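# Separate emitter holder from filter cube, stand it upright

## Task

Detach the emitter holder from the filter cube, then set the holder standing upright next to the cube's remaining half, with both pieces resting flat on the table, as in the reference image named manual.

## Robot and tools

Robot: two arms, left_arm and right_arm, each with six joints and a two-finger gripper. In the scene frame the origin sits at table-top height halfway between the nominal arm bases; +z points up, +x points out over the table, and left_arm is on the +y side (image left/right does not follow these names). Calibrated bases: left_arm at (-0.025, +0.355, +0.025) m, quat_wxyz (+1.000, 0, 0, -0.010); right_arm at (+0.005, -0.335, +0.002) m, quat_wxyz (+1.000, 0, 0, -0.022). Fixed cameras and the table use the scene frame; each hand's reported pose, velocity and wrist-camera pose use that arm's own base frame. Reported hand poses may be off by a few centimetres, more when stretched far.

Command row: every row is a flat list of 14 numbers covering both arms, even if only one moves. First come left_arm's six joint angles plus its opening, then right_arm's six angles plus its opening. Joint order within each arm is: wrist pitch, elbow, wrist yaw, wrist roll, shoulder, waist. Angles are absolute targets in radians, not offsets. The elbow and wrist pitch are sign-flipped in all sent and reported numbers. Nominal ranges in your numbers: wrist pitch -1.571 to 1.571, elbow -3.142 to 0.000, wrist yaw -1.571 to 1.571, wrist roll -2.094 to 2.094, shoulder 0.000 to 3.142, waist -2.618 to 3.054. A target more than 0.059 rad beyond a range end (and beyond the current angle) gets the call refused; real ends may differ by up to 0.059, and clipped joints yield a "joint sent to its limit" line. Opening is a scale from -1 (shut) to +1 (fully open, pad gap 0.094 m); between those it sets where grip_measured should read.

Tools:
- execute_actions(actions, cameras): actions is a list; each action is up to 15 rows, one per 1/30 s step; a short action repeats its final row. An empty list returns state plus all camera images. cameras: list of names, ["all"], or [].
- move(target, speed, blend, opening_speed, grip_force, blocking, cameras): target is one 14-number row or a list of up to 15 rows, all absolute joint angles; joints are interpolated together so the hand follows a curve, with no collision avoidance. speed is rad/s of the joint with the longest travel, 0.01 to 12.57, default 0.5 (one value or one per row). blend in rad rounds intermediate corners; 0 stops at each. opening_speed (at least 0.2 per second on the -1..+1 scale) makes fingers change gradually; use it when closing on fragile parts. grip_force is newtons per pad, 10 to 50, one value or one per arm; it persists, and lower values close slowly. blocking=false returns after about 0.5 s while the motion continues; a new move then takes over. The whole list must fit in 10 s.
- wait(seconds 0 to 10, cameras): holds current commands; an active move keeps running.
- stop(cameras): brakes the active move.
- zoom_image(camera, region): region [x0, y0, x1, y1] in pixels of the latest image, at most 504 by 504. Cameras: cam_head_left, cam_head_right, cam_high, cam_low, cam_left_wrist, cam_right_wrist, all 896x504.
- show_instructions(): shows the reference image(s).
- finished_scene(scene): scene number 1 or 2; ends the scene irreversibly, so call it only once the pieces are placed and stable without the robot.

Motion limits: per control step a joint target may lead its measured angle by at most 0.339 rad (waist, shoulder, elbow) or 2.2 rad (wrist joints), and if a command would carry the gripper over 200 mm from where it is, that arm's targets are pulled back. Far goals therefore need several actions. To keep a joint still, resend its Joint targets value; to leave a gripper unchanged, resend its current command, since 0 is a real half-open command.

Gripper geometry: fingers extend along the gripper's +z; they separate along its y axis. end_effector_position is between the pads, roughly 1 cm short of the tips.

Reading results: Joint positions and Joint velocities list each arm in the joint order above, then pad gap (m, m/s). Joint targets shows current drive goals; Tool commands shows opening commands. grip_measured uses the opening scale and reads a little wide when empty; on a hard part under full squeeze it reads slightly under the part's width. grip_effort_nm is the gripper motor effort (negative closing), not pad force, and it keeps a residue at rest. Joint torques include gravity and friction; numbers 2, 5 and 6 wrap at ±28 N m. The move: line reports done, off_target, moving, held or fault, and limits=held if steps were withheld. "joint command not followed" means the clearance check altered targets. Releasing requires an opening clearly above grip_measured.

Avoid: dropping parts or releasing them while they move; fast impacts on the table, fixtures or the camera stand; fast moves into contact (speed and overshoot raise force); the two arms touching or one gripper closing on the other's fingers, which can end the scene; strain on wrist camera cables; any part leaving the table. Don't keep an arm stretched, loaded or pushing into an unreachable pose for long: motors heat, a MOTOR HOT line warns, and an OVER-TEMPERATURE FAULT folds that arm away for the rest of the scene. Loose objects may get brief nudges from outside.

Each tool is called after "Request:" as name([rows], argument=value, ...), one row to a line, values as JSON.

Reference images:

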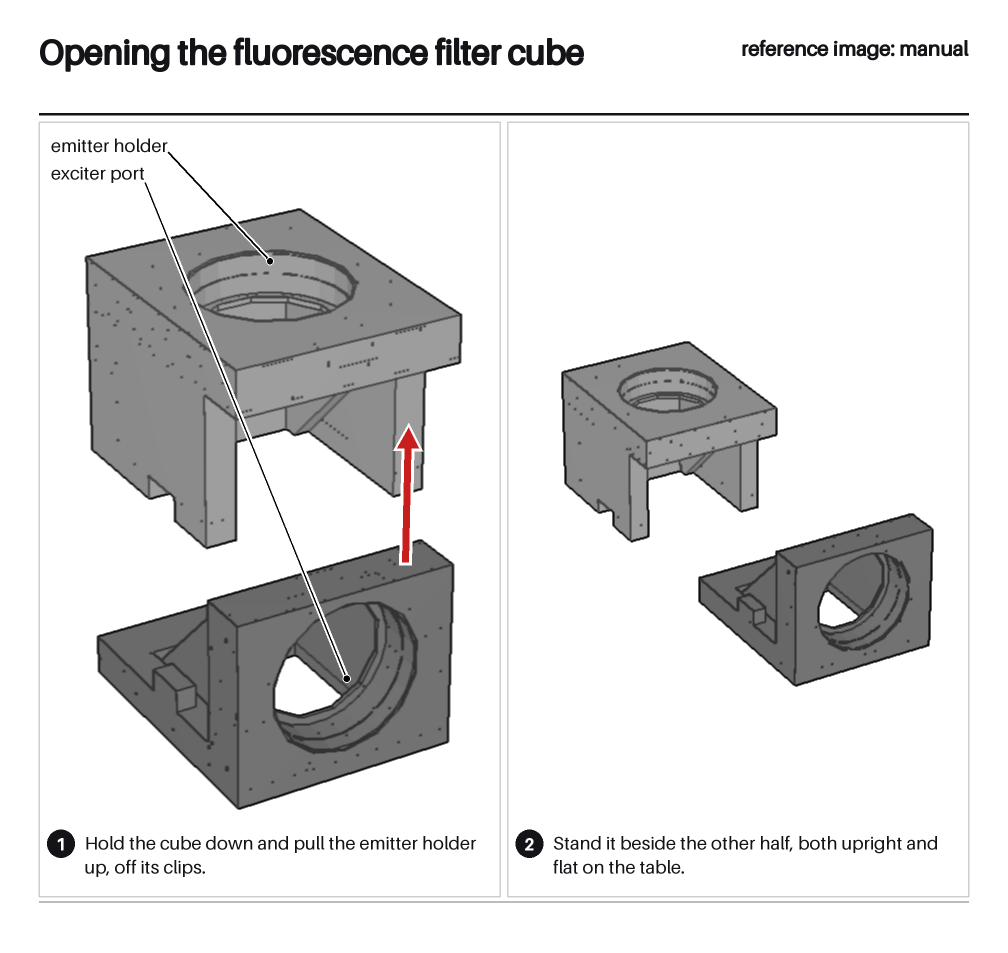

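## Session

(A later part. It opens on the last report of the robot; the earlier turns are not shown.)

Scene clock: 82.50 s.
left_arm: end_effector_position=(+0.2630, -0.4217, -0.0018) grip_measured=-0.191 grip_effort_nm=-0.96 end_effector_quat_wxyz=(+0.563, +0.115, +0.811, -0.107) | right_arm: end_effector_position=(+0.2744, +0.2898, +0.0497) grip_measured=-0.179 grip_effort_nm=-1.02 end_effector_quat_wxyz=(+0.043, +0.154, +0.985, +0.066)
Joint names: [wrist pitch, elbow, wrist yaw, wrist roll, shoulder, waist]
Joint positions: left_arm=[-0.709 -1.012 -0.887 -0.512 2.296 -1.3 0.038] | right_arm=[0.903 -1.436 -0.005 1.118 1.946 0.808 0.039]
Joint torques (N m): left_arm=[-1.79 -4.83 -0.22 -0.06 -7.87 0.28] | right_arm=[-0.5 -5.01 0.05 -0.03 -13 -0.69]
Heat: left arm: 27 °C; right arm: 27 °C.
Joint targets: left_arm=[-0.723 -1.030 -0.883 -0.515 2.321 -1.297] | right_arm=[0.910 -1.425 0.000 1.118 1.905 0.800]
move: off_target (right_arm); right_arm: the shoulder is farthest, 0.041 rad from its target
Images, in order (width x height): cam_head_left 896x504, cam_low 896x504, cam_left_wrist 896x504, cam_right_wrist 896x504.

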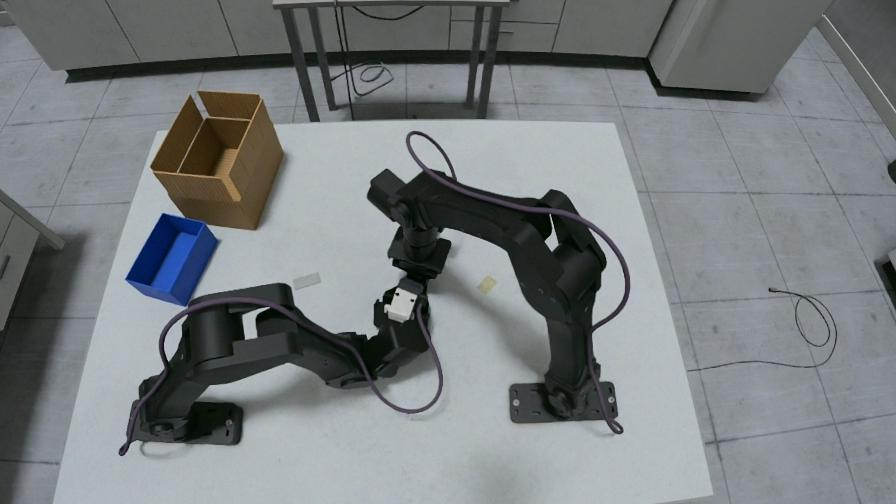

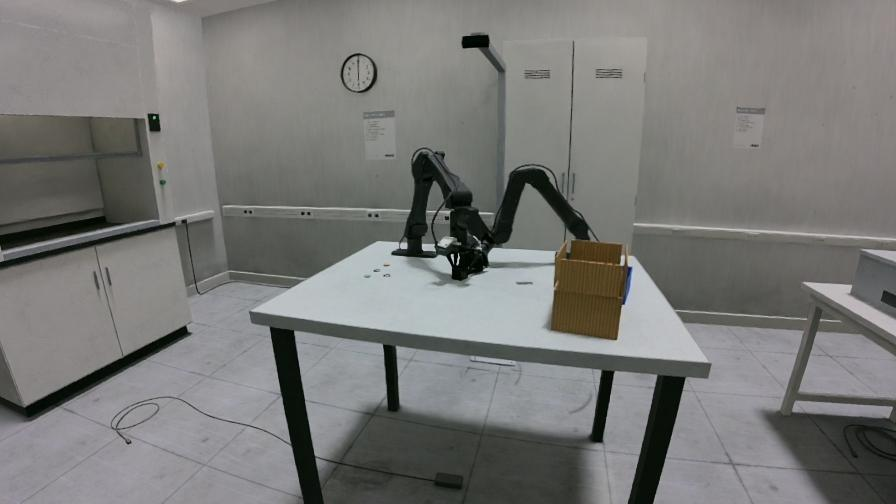

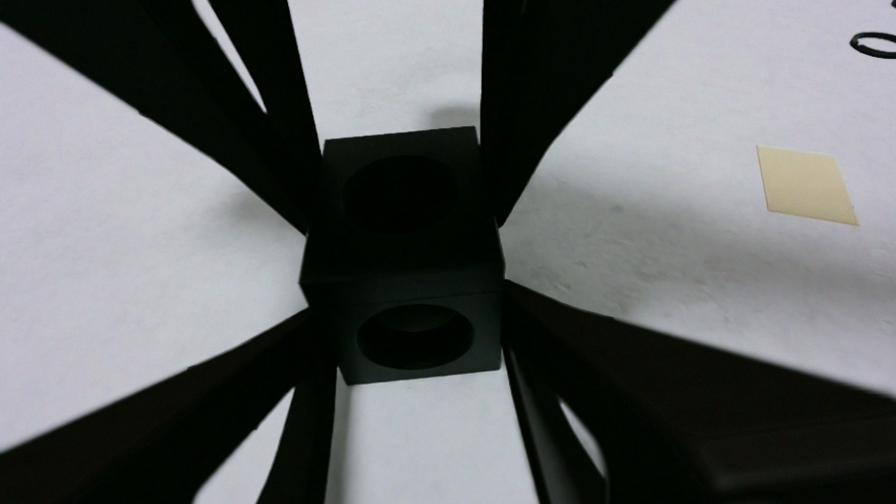

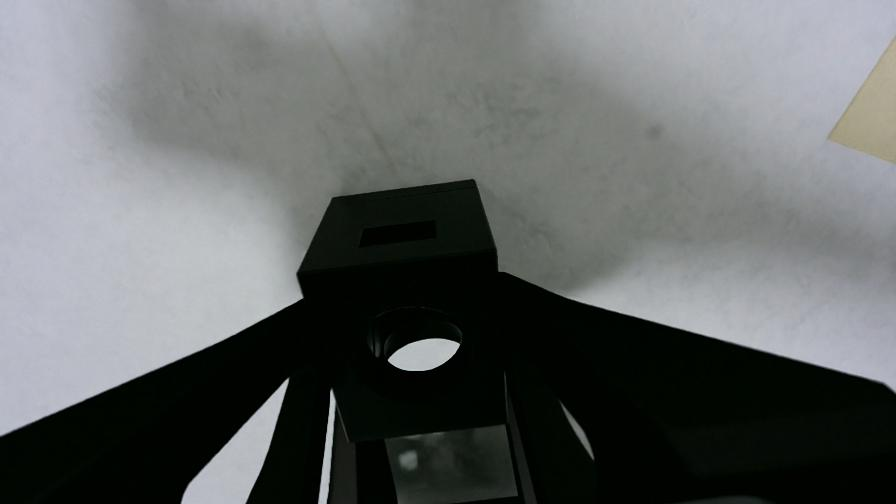

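Request:
move([
  [-0.723,-1.03,-0.883,-0.515,2.321,-1.297,-0.3, 0.986,-1.503,0,1.118,1.888,0.80,-0.27],
  [-0.723,-1.03,-0.883,-0.515,2.321,-1.297,-0.3, 1.06,-1.566,0,1.118,1.876,0.80,-0.27],
], speed=0.08, blend=0.03, cameras=["cam_left_wrist","cam_right_wrist","cam_low","cam_head_left"])

Request:
zoom_image(camera="cam_low", region=[430, 240, 500, 296])

Scene clock: 85.87 s.
left_arm: end_effector_position=(+0.2674, -0.4292, +0.0139) grip_measured=-0.191 grip_effort_nm=-0.97 end_effector_quat_wxyz=(+0.581, +0.093, +0.799, -0.128) | right_arm: end_effector_position=(+0.2763, +0.2824, +0.0693) grip_measured=-0.179 grip_effort_nm=-1.02 end_effector_quat_wxyz=(+0.046, +0.150, +0.987, +0.043)
Joint names: [wrist pitch, elbow, wrist yaw, wrist roll, shoulder, waist]
Joint positions: left_arm=[-0.772 -1.028 -0.907 -0.503 2.296 -1.3 0.038] | right_arm=[1.021 -1.518 0.026 1.106 1.944 0.805 0.039]
Joint torques (N m): left_arm=[-1.19 -3.62 -0.02 -0.16 -8.01 0.32] | right_arm=[-0.11 -10.81 -0.28 0.13 -15.36 -0.57]
Heat: left arm: 27 °C; right arm: 27 °C.
Joint targets: left_arm=[-0.723 -1.030 -0.883 -0.515 2.321 -1.297] | right_arm=[1.060 -1.566 0.000 1.118 1.876 0.800]
move: off_target (left_arm, right_arm); left_arm: the wrist pitch is farthest, 0.049 rad from its target; right_arm: the shoulder is farthest, 0.068 rad from its target
Images, in order (width x height): cam_head_left 896x504, cam_low 896x504, cam_left_wrist 896x504, cam_right_wrist 896x504.

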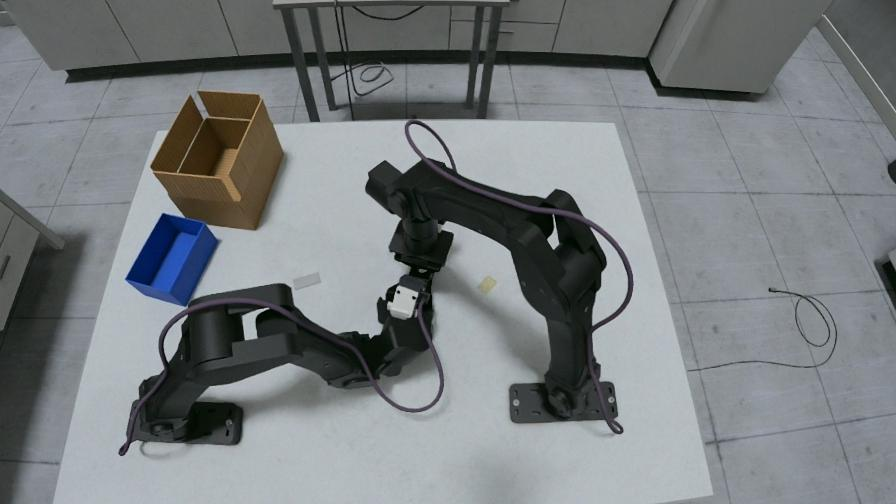

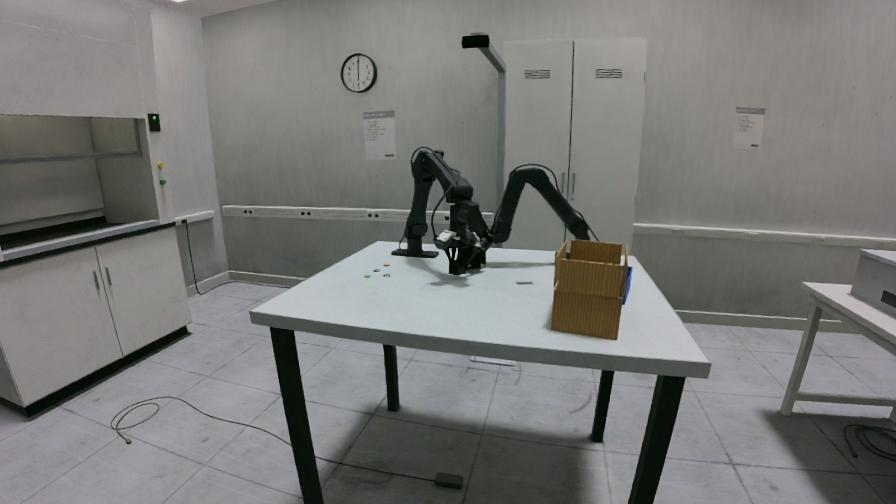

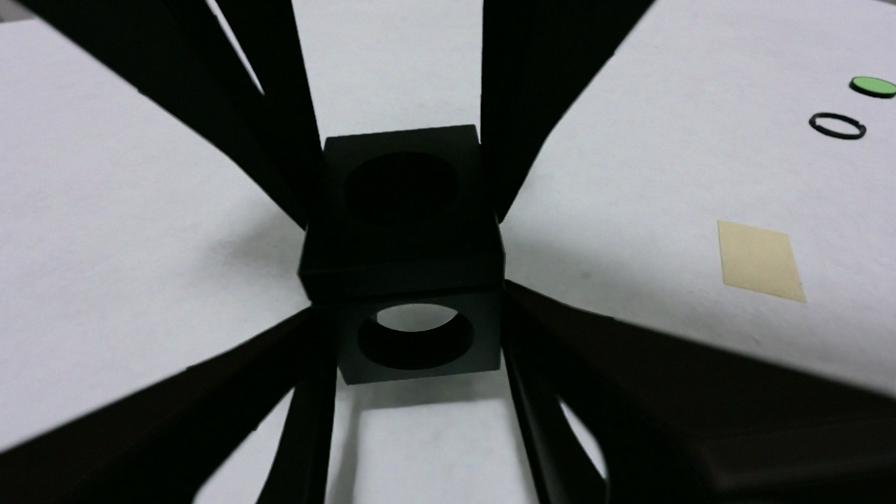

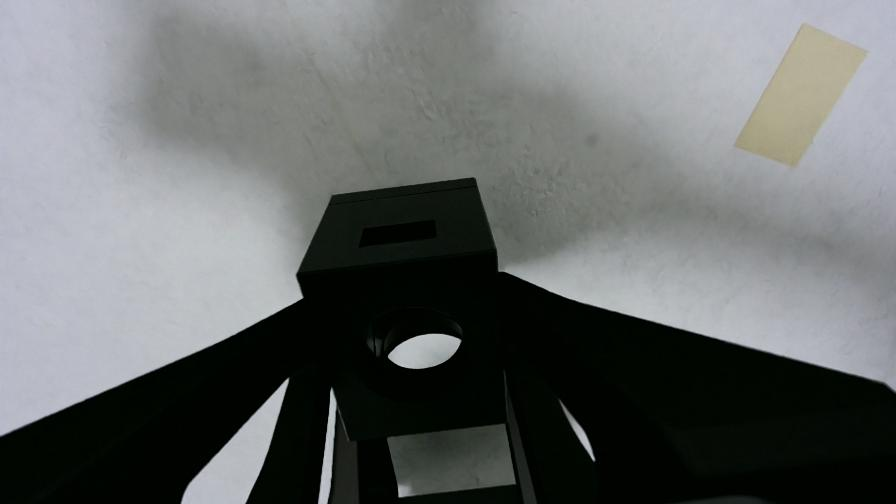

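Scaled by 7.200 from the camera's 896x504 image, which has a finer 1280x720 frame.

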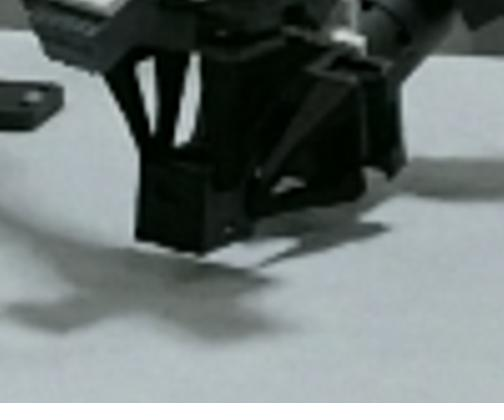

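Request:
move(target=[-0.70,-1.02,-0.883,-0.515,2.38,-1.297,-0.3, 1.075,-1.58,0,1.118,1.85,0.80,-0.3], speed=0.08, cameras=["cam_left_wrist","cam_right_wrist","cam_low"])

Request:
zoom_image(camera="cam_low", region=[430, 240, 500, 296])

Scene clock: 87.77 s.
left_arm: end_effector_position=(+0.2659, -0.4252, -0.0036) grip_measured=-0.191 grip_effort_nm=-0.98 end_effector_quat_wxyz=(+0.575, +0.104, +0.804, -0.112) | right_arm: end_effector_position=(+0.2783, +0.2913, +0.1046) grip_measured=-0.179 grip_effort_nm=-1.02 end_effector_quat_wxyz=(+0.058, +0.150, +0.983, +0.085)
Joint names: [wrist pitch, elbow, wrist yaw, wrist roll, shoulder, waist]
Joint positions: left_arm=[-0.771 -1.029 -0.908 -0.5 2.334 -1.302 0.038] | right_arm=[1.044 -1.559 -0.002 1.108 1.88 0.805 0.039]
Joint torques (N m): left_arm=[-0.96 -2.67 0 -0.2 -6.6 0.39] | right_arm=[-0.38 -8.34 0.02 0.1 -11.74 -0.42]
Heat: left arm: 27 °C; right arm: 28 °C.
Joint targets: left_arm=[-0.700 -1.020 -0.883 -0.515 2.380 -1.297] | right_arm=[1.075 -1.580 0.000 1.118 1.850 0.800]
move: off_target (left_arm); left_arm: the wrist pitch is farthest, 0.071 rad from its target
Images, in order (width x height): cam_low 896x504, cam_left_wrist 896x504, cam_right_wrist 896x504.

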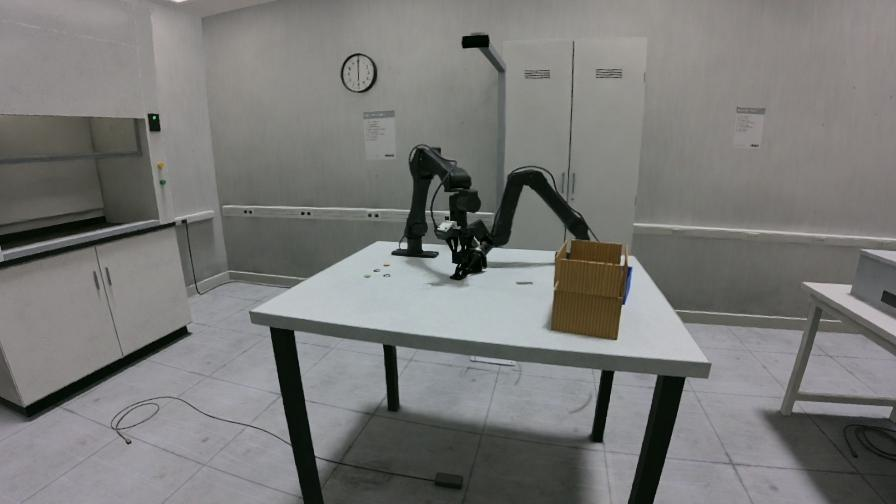

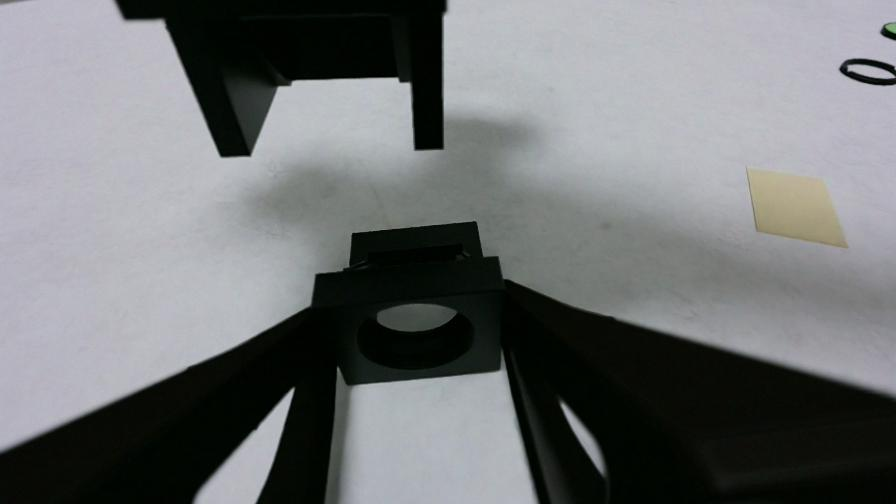

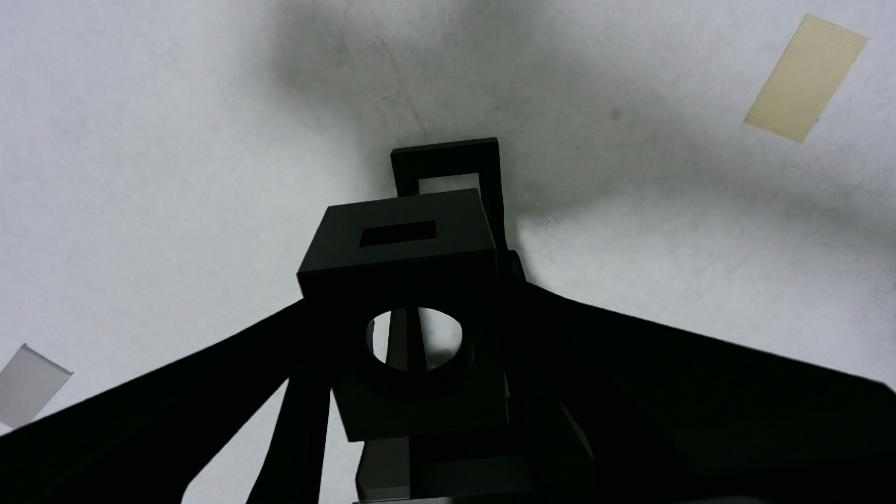

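Scaled by 7.200 from the camera's 896x504 image, which has a finer 1280x720 frame.

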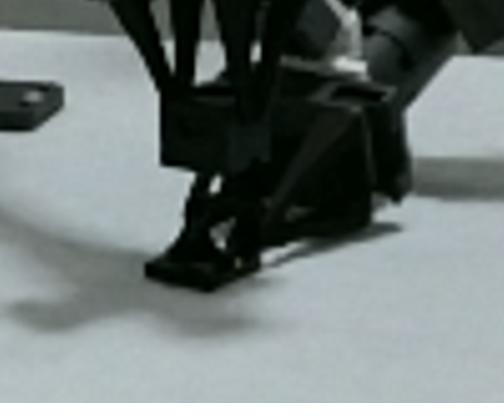

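Request:
move(target=[-0.75,-1.02,-0.89,-0.51,2.35,-1.30,-0.25, 1.187,-1.88,0,0.92,2.118,0.605,-0.3], speed=0.35, cameras=["cam_left_wrist","cam_right_wrist","cam_low","cam_head_left"])

Request:
zoom_image(camera="cam_low", region=[430, 240, 500, 296])

Scene clock: 91.10 s.
left_arm: end_effector_position=(+0.2661, -0.4256, -0.0027) grip_measured=-0.191 grip_effort_nm=-0.98 end_effector_quat_wxyz=(+0.576, +0.103, +0.803, -0.114) | right_arm: end_effector_position=(+0.3655, +0.2562, +0.0957) grip_measured=-0.179 grip_effort_nm=-1.02 end_effector_quat_wxyz=(+0.056, +0.158, +0.984, +0.058)
Joint names: [wrist pitch, elbow, wrist yaw, wrist roll, shoulder, waist]
Joint positions: left_arm=[-0.776 -1.029 -0.909 -0.5 2.334 -1.302 0.038] | right_arm=[1.156 -1.849 -0.006 0.925 2.102 0.607 0.039]
Joint torques (N m): left_arm=[-1.41 -2.7 -0.06 -0.14 -8.66 0.18] | right_arm=[-0.31 -9.26 0.07 -0.06 -9.85 -0.23]
Heat: left arm: 26 °C; right arm: 27 °C.
Joint targets: left_arm=[-0.750 -1.020 -0.890 -0.510 2.350 -1.300] | right_arm=[1.187 -1.880 0.000 0.920 2.118 0.605]
move: done
Images, in order (width x height): cam_head_left 896x504, cam_low 896x504, cam_left_wrist 896x504, cam_right_wrist 896x504.

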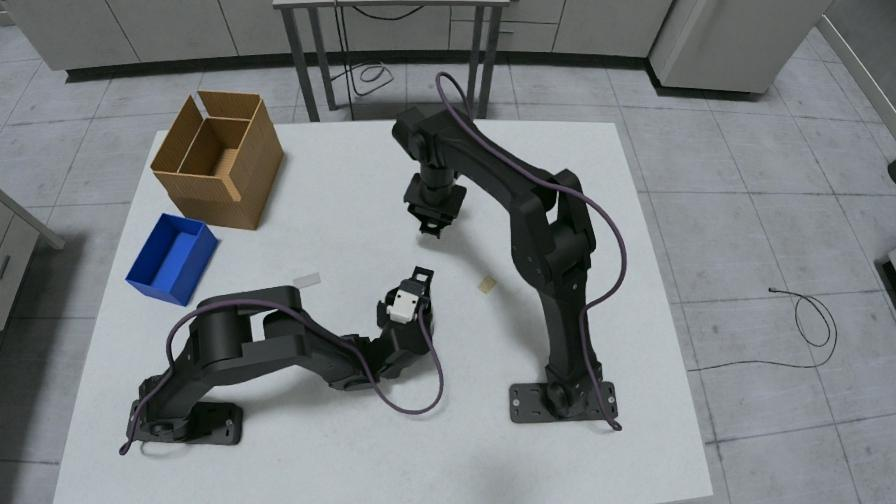

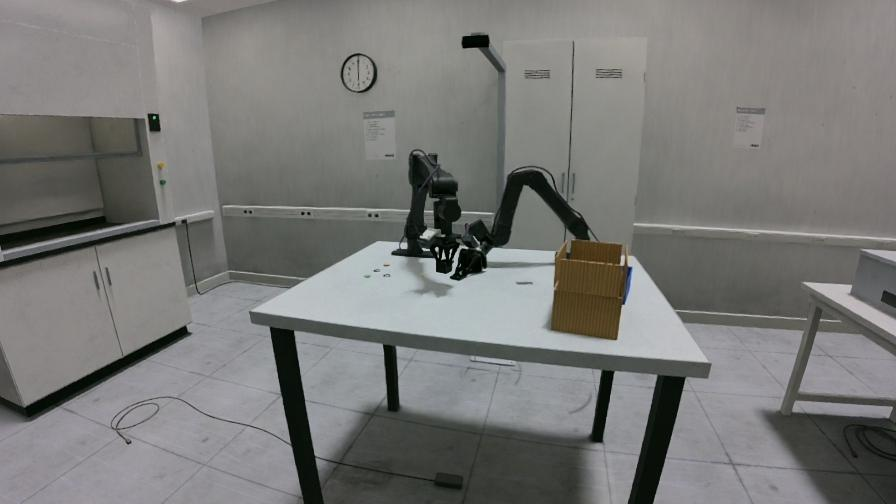

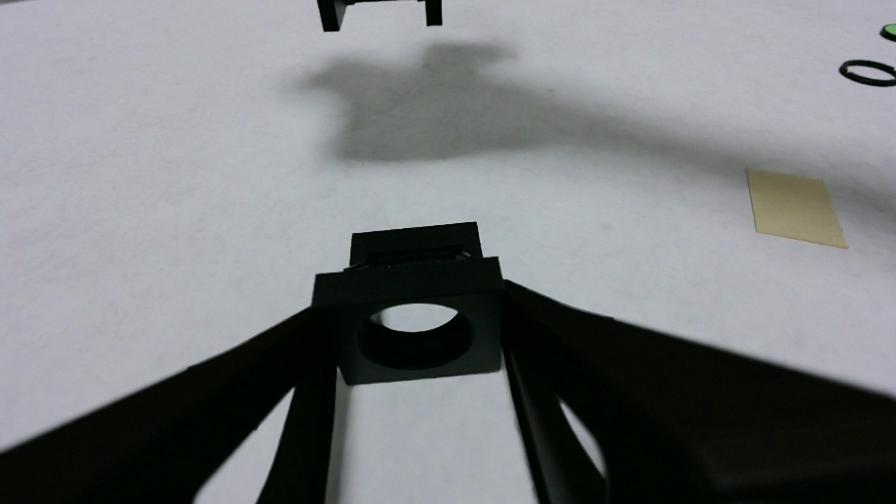

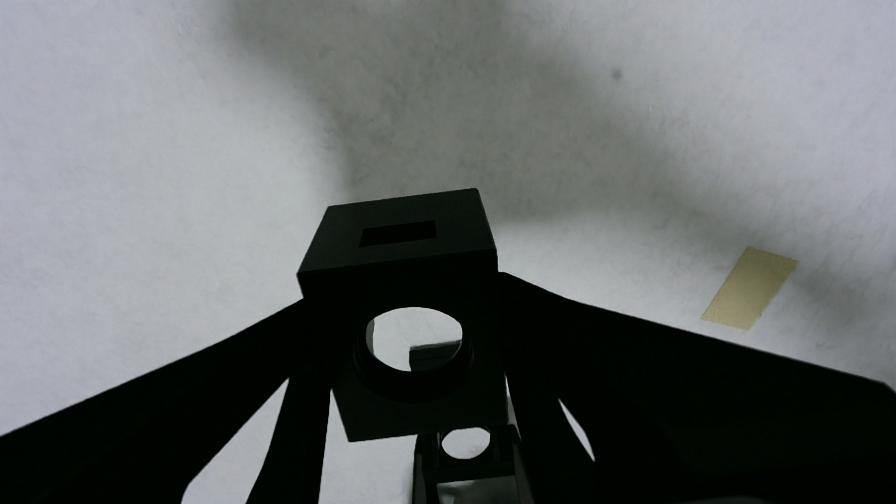

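Scaled by 7.200 from the camera's 896x504 image, which has a finer 1280x720 frame.

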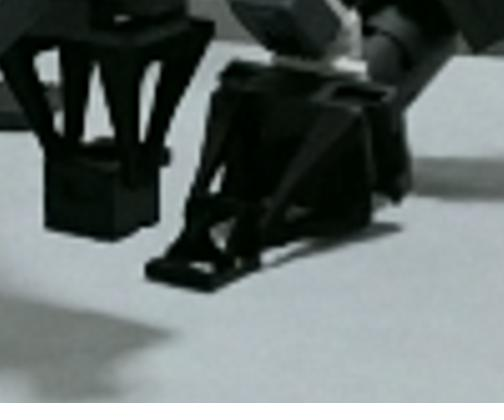

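Request:
move(target=[-0.75,-1.02,-0.89,-0.51,2.35,-1.30,-0.25, 1.006,-1.70,0,0.92,2.136,0.605,-0.3], speed=0.15, cameras=["cam_low"])

Request:
zoom_image(camera="cam_low", region=[430, 250, 480, 290])

Scene clock: 93.53 s.
left_arm: end_effector_position=(+0.2661, -0.4256, -0.0027) grip_measured=-0.191 grip_effort_nm=-0.98 end_effector_quat_wxyz=(+0.576, +0.103, +0.803, -0.114) | right_arm: end_effector_position=(+0.3650, +0.2559, +0.0533) grip_measured=-0.179 grip_effort_nm=-1.02 end_effector_quat_wxyz=(+0.055, +0.157, +0.984, +0.057)
Joint names: [wrist pitch, elbow, wrist yaw, wrist roll, shoulder, waist]
Joint positions: left_arm=[-0.776 -1.029 -0.909 -0.5 2.334 -1.302 0.038] | right_arm=[1 -1.707 -0.006 0.924 2.119 0.607 0.039]
Joint torques (N m): left_arm=[-1.4 -2.73 -0.07 -0.13 -8.62 0.18] | right_arm=[-0.49 -5.46 0.08 -0.05 -9.78 -0.18]
Heat: left arm: 26 °C; right arm: 27 °C.
Joint targets: left_arm=[-0.750 -1.020 -0.890 -0.510 2.350 -1.300] | right_arm=[1.006 -1.700 0.000 0.920 2.136 0.605]
move: done
Images, in order (width x height): cam_low 896x504.

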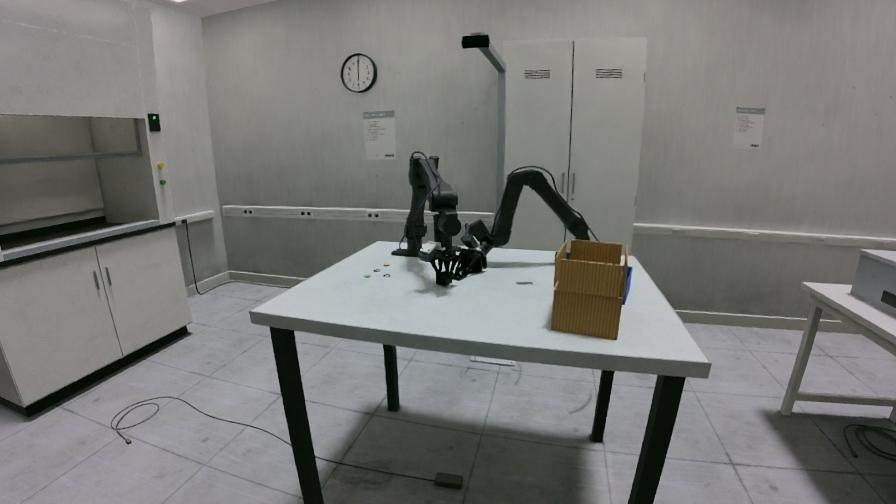

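Scaled by 10.080 from the camera's 896x504 image, which has a finer 1280x720 frame.

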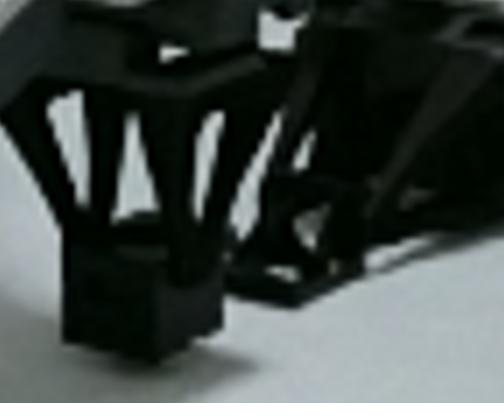

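Request:
move(target=[-0.75,-1.02,-0.89,-0.51,2.35,-1.30,-0.25, 0.986,-1.683,0,0.92,2.14,0.605,-0.3], speed=0.05, cameras=["cam_low"])

Request:
zoom_image(camera="cam_low", region=[430, 250, 480, 290])

Request:
move(target=[-0.75,-1.02,-0.89,-0.51,2.35,-1.30,-0.25, 0.975,-1.674,0,0.92,2.142,0.605,-0.3], speed=0.05, cameras=["cam_low"])

Request:
zoom_image(camera="cam_low", region=[430, 250, 480, 290])

Scene clock: 95.00 s.
left_arm: end_effector_position=(+0.2661, -0.4256, -0.0027) grip_measured=-0.191 grip_effort_nm=-0.98 end_effector_quat_wxyz=(+0.576, +0.103, +0.803, -0.114) | right_arm: end_effector_position=(+0.3653, +0.2561, +0.0496) grip_measured=-0.179 grip_effort_nm=-1.02 end_effector_quat_wxyz=(+0.057, +0.157, +0.984, +0.059)
Joint names: [wrist pitch, elbow, wrist yaw, wrist roll, shoulder, waist]
Joint positions: left_arm=[-0.776 -1.029 -0.909 -0.5 2.334 -1.302 0.038] | right_arm=[0.98 -1.692 -0.006 0.924 2.119 0.607 0.039]
Joint torques (N m): left_arm=[-1.42 -2.7 -0.09 -0.15 -8.68 0.2] | right_arm=[-0.49 -5.33 0.05 -0.05 -9.43 -0.24]
Heat: left arm: 26 °C; right arm: 27 °C.
Joint targets: left_arm=[-0.750 -1.020 -0.890 -0.510 2.350 -1.300] | right_arm=[0.986 -1.683 0.000 0.920 2.140 0.605]
move: done
Images, in order (width x height): cam_low 896x504.

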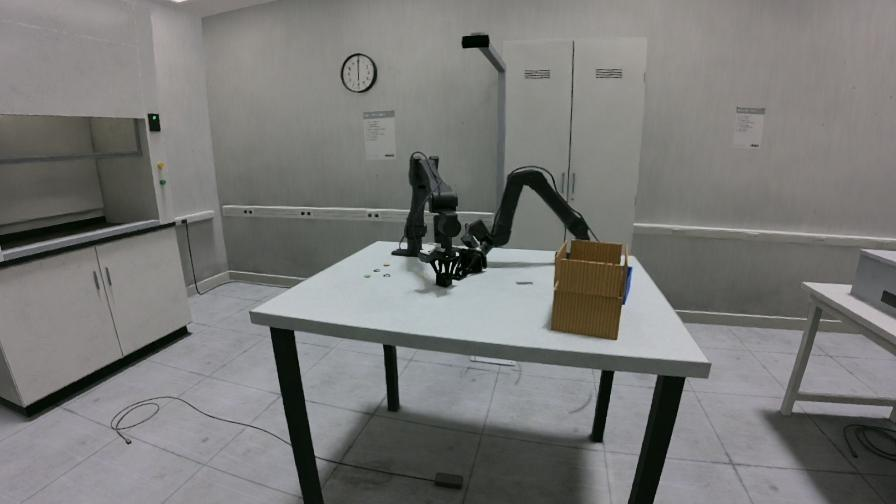

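Scaled by 10.080 from the camera's 896x504 image, which has a finer 1280x720 frame.

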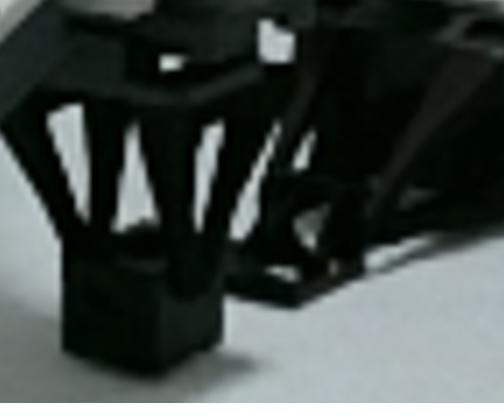

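Scene clock: 95.80 s.
left_arm: end_effector_position=(+0.2661, -0.4256, -0.0027) grip_measured=-0.191 grip_effort_nm=-0.97 end_effector_quat_wxyz=(+0.576, +0.103, +0.803, -0.114) | right_arm: end_effector_position=(+0.3653, +0.2561, +0.0475) grip_measured=-0.179 grip_effort_nm=-1.02 end_effector_quat_wxyz=(+0.057, +0.157, +0.984, +0.059)
Joint names: [wrist pitch, elbow, wrist yaw, wrist roll, shoulder, waist]
Joint positions: left_arm=[-0.776 -1.029 -0.909 -0.5 2.334 -1.302 0.038] | right_arm=[0.969 -1.683 -0.006 0.924 2.119 0.607 0.039]
Joint torques (N m): left_arm=[-1.4 -2.73 -0.07 -0.15 -8.72 0.18] | right_arm=[-0.54 -5.3 0.07 -0.06 -9.28 -0.23]
Heat: left arm: 26 °C; right arm: 27 °C.
Joint targets: left_arm=[-0.750 -1.020 -0.890 -0.510 2.350 -1.300] | right_arm=[0.975 -1.674 0.000 0.920 2.142 0.605]
move: done
Images, in order (width x height): cam_low 896x504.

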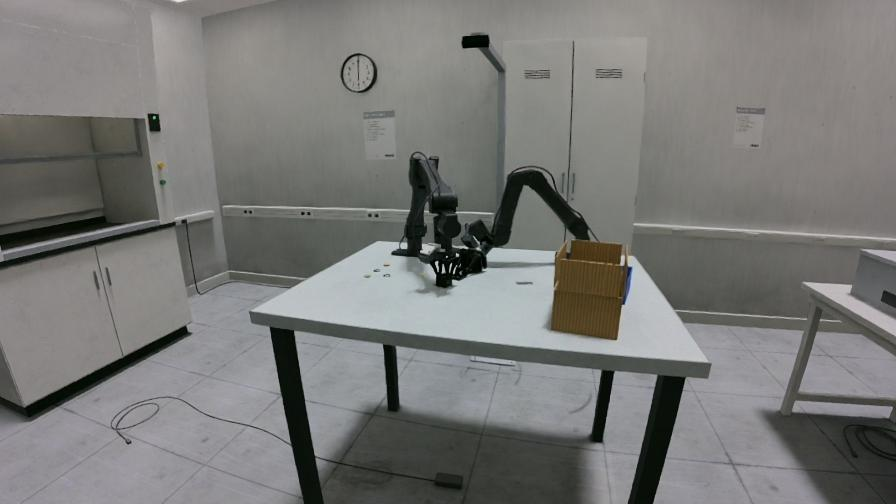

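Scaled by 10.080 from the camera's 896x504 image, which has a finer 1280x720 frame.

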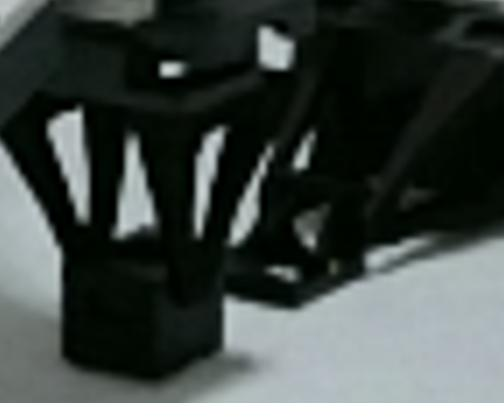

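Request:
move(target=[-0.75,-1.02,-0.89,-0.51,2.35,-1.30,-0.25, 0.964,-1.665,0,0.92,2.144,0.605,-0.3], speed=0.05)

Request:
move(target=[-0.75,-1.02,-0.89,-0.51,2.35,-1.30,-0.25, 0.953,-1.656,0,0.92,2.146,0.605,-0.3], speed=0.05, cameras=["cam_low"])

Request:
zoom_image(camera="cam_low", region=[430, 250, 480, 290])

Scene clock: 96.90 s.
left_arm: end_effector_position=(+0.2661, -0.4256, -0.0027) grip_measured=-0.191 grip_effort_nm=-0.98 end_effector_quat_wxyz=(+0.576, +0.103, +0.803, -0.114) | right_arm: end_effector_position=(+0.3652, +0.2561, +0.0446) grip_measured=-0.179 grip_effort_nm=-1.02 end_effector_quat_wxyz=(+0.057, +0.157, +0.984, +0.059)
Joint names: [wrist pitch, elbow, wrist yaw, wrist roll, shoulder, waist]
Joint positions: left_arm=[-0.776 -1.029 -0.909 -0.5 2.334 -1.302 0.038] | right_arm=[0.962 -1.678 -0.007 0.924 2.123 0.607 0.039]
Joint torques (N m): left_arm=[-1.4 -2.7 -0.07 -0.15 -8.75 0.18] | right_arm=[-0.56 -5.03 0.06 -0.07 -9.44 -0.23]
Heat: left arm: 26 °C; right arm: 27 °C.
Joint targets: left_arm=[-0.750 -1.020 -0.890 -0.510 2.350 -1.300] | right_arm=[0.964 -1.665 0.000 0.920 2.144 0.605]
move: done

Scene clock: 97.60 s.
left_arm: end_effector_position=(+0.2661, -0.4256, -0.0027) grip_measured=-0.191 grip_effort_nm=-0.98 end_effector_quat_wxyz=(+0.576, +0.103, +0.803, -0.114) | right_arm: end_effector_position=(+0.3652, +0.2561, +0.0442) grip_measured=-0.179 grip_effort_nm=-1.02 end_effector_quat_wxyz=(+0.057, +0.157, +0.984, +0.059)
Joint names: [wrist pitch, elbow, wrist yaw, wrist roll, shoulder, waist]
Joint positions: left_arm=[-0.776 -1.029 -0.909 -0.5 2.334 -1.302 0.038] | right_arm=[0.959 -1.676 -0.007 0.924 2.123 0.607 0.039]
Joint torques (N m): left_arm=[-1.41 -2.7 -0.08 -0.15 -8.68 0.14] | right_arm=[-0.63 -4.29 0.06 -0.06 -9.31 -0.2]
Heat: left arm: 26 °C; right arm: 27 °C.
Joint targets: left_arm=[-0.750 -1.020 -0.890 -0.510 2.350 -1.300] | right_arm=[0.953 -1.656 0.000 0.920 2.146 0.605]
move: done
Images, in order (width x height): cam_low 896x504.

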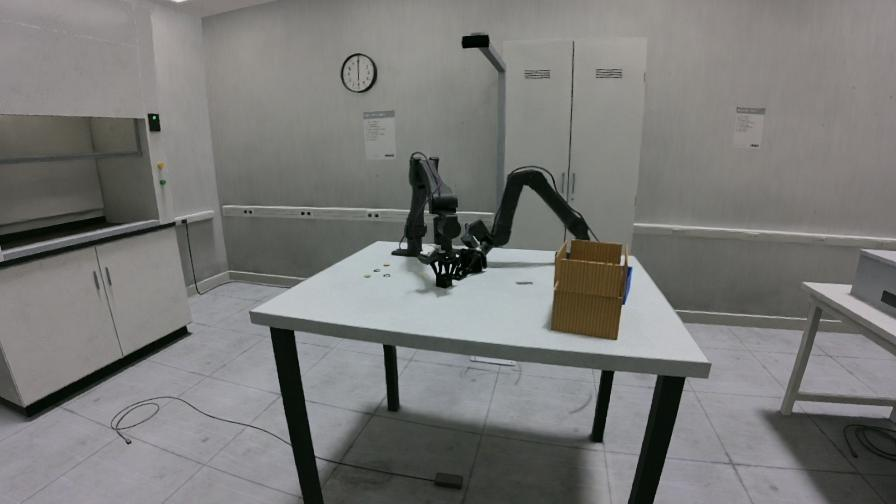

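Scaled by 10.080 from the camera's 896x504 image, which has a finer 1280x720 frame.

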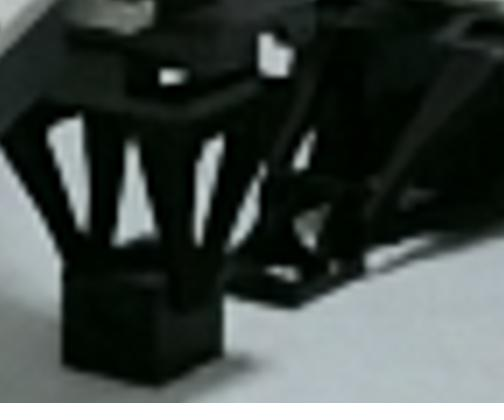

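Request:
move(target=[-0.76,-1.02,-0.90,-0.505,2.345,-1.30,0.5, 0.957,-1.66,0,0.92,2.145,0.605,0.5], opening_speed=0.6, cameras=["cam_low","cam_left_wrist","cam_right_wrist"])

Request:
zoom_image(camera="cam_low", region=[430, 250, 490, 298])

Scene clock: 99.57 s.
left_arm: end_effector_position=(+0.2652, -0.4260, -0.0044) grip_measured=+0.498 grip_effort_nm=0.13 end_effector_quat_wxyz=(+0.573, +0.107, +0.804, -0.115) | right_arm: end_effector_position=(+0.3657, +0.2565, +0.0430) grip_measured=+0.497 grip_effort_nm=0.14 end_effector_quat_wxyz=(+0.058, +0.157, +0.984, +0.060)
Joint names: [wrist pitch, elbow, wrist yaw, wrist roll, shoulder, waist]
Joint positions: left_arm=[-0.772 -1.027 -0.901 -0.5 2.334 -1.302 0.07] | right_arm=[0.95 -1.67 -0.007 0.924 2.123 0.607 0.07]
Joint torques (N m): left_arm=[-1.57 -2.77 -0.26 -0.08 -8.99 0.2] | right_arm=[-0.53 -5.15 0.06 -0.06 -9.33 -0.2]
Heat: left arm: 26 °C; right arm: 27 °C.
Joint targets: left_arm=[-0.760 -1.020 -0.900 -0.505 2.345 -1.300] | right_arm=[0.957 -1.660 0.000 0.920 2.145 0.605]
move: done
Images, in order (width x height): cam_low 896x504, cam_left_wrist 896x504, cam_right_wrist 896x504.

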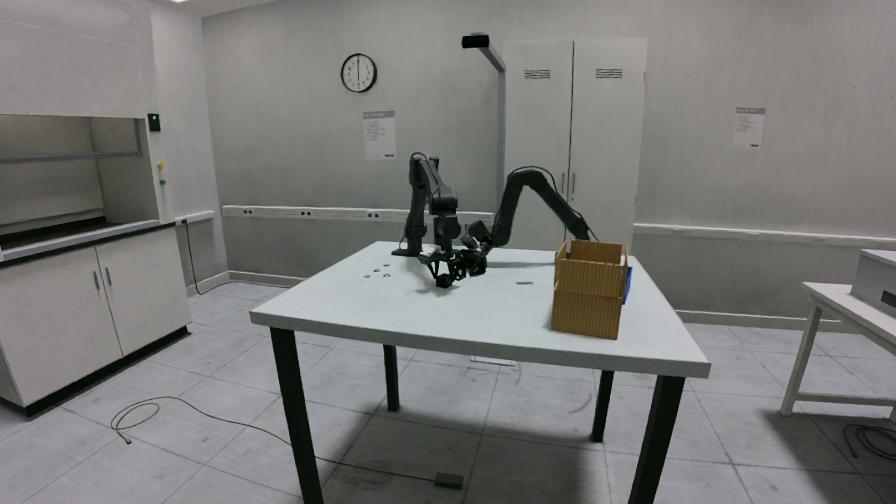

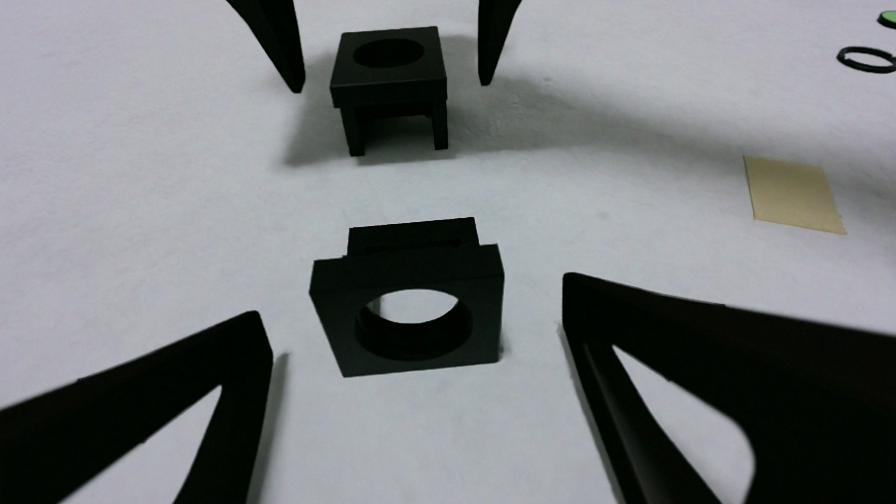

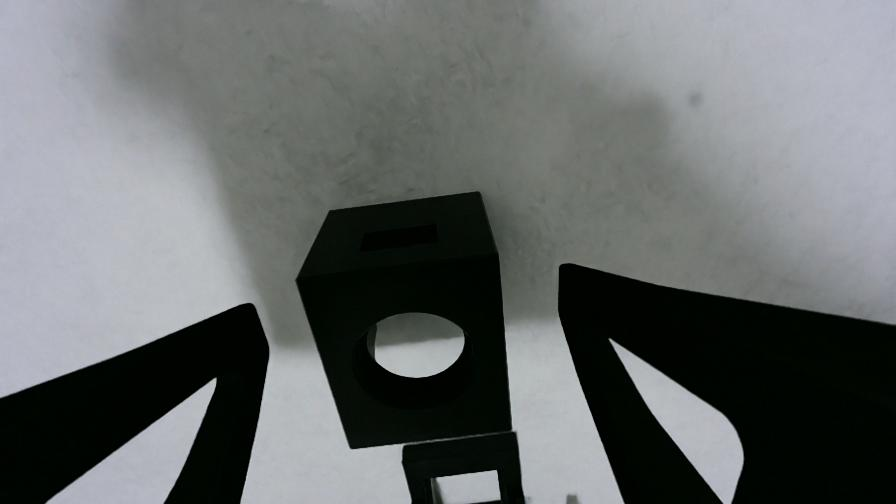

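Scaled by 8.400 from the camera's 896x504 image, which has a finer 1280x720 frame.

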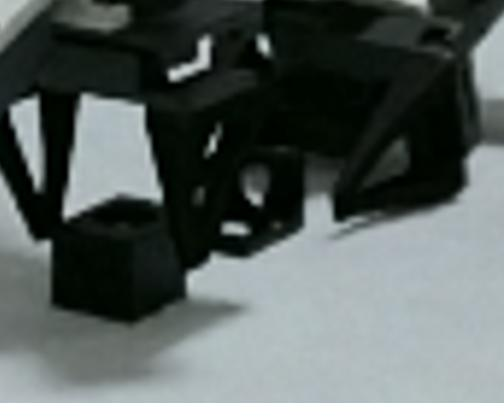

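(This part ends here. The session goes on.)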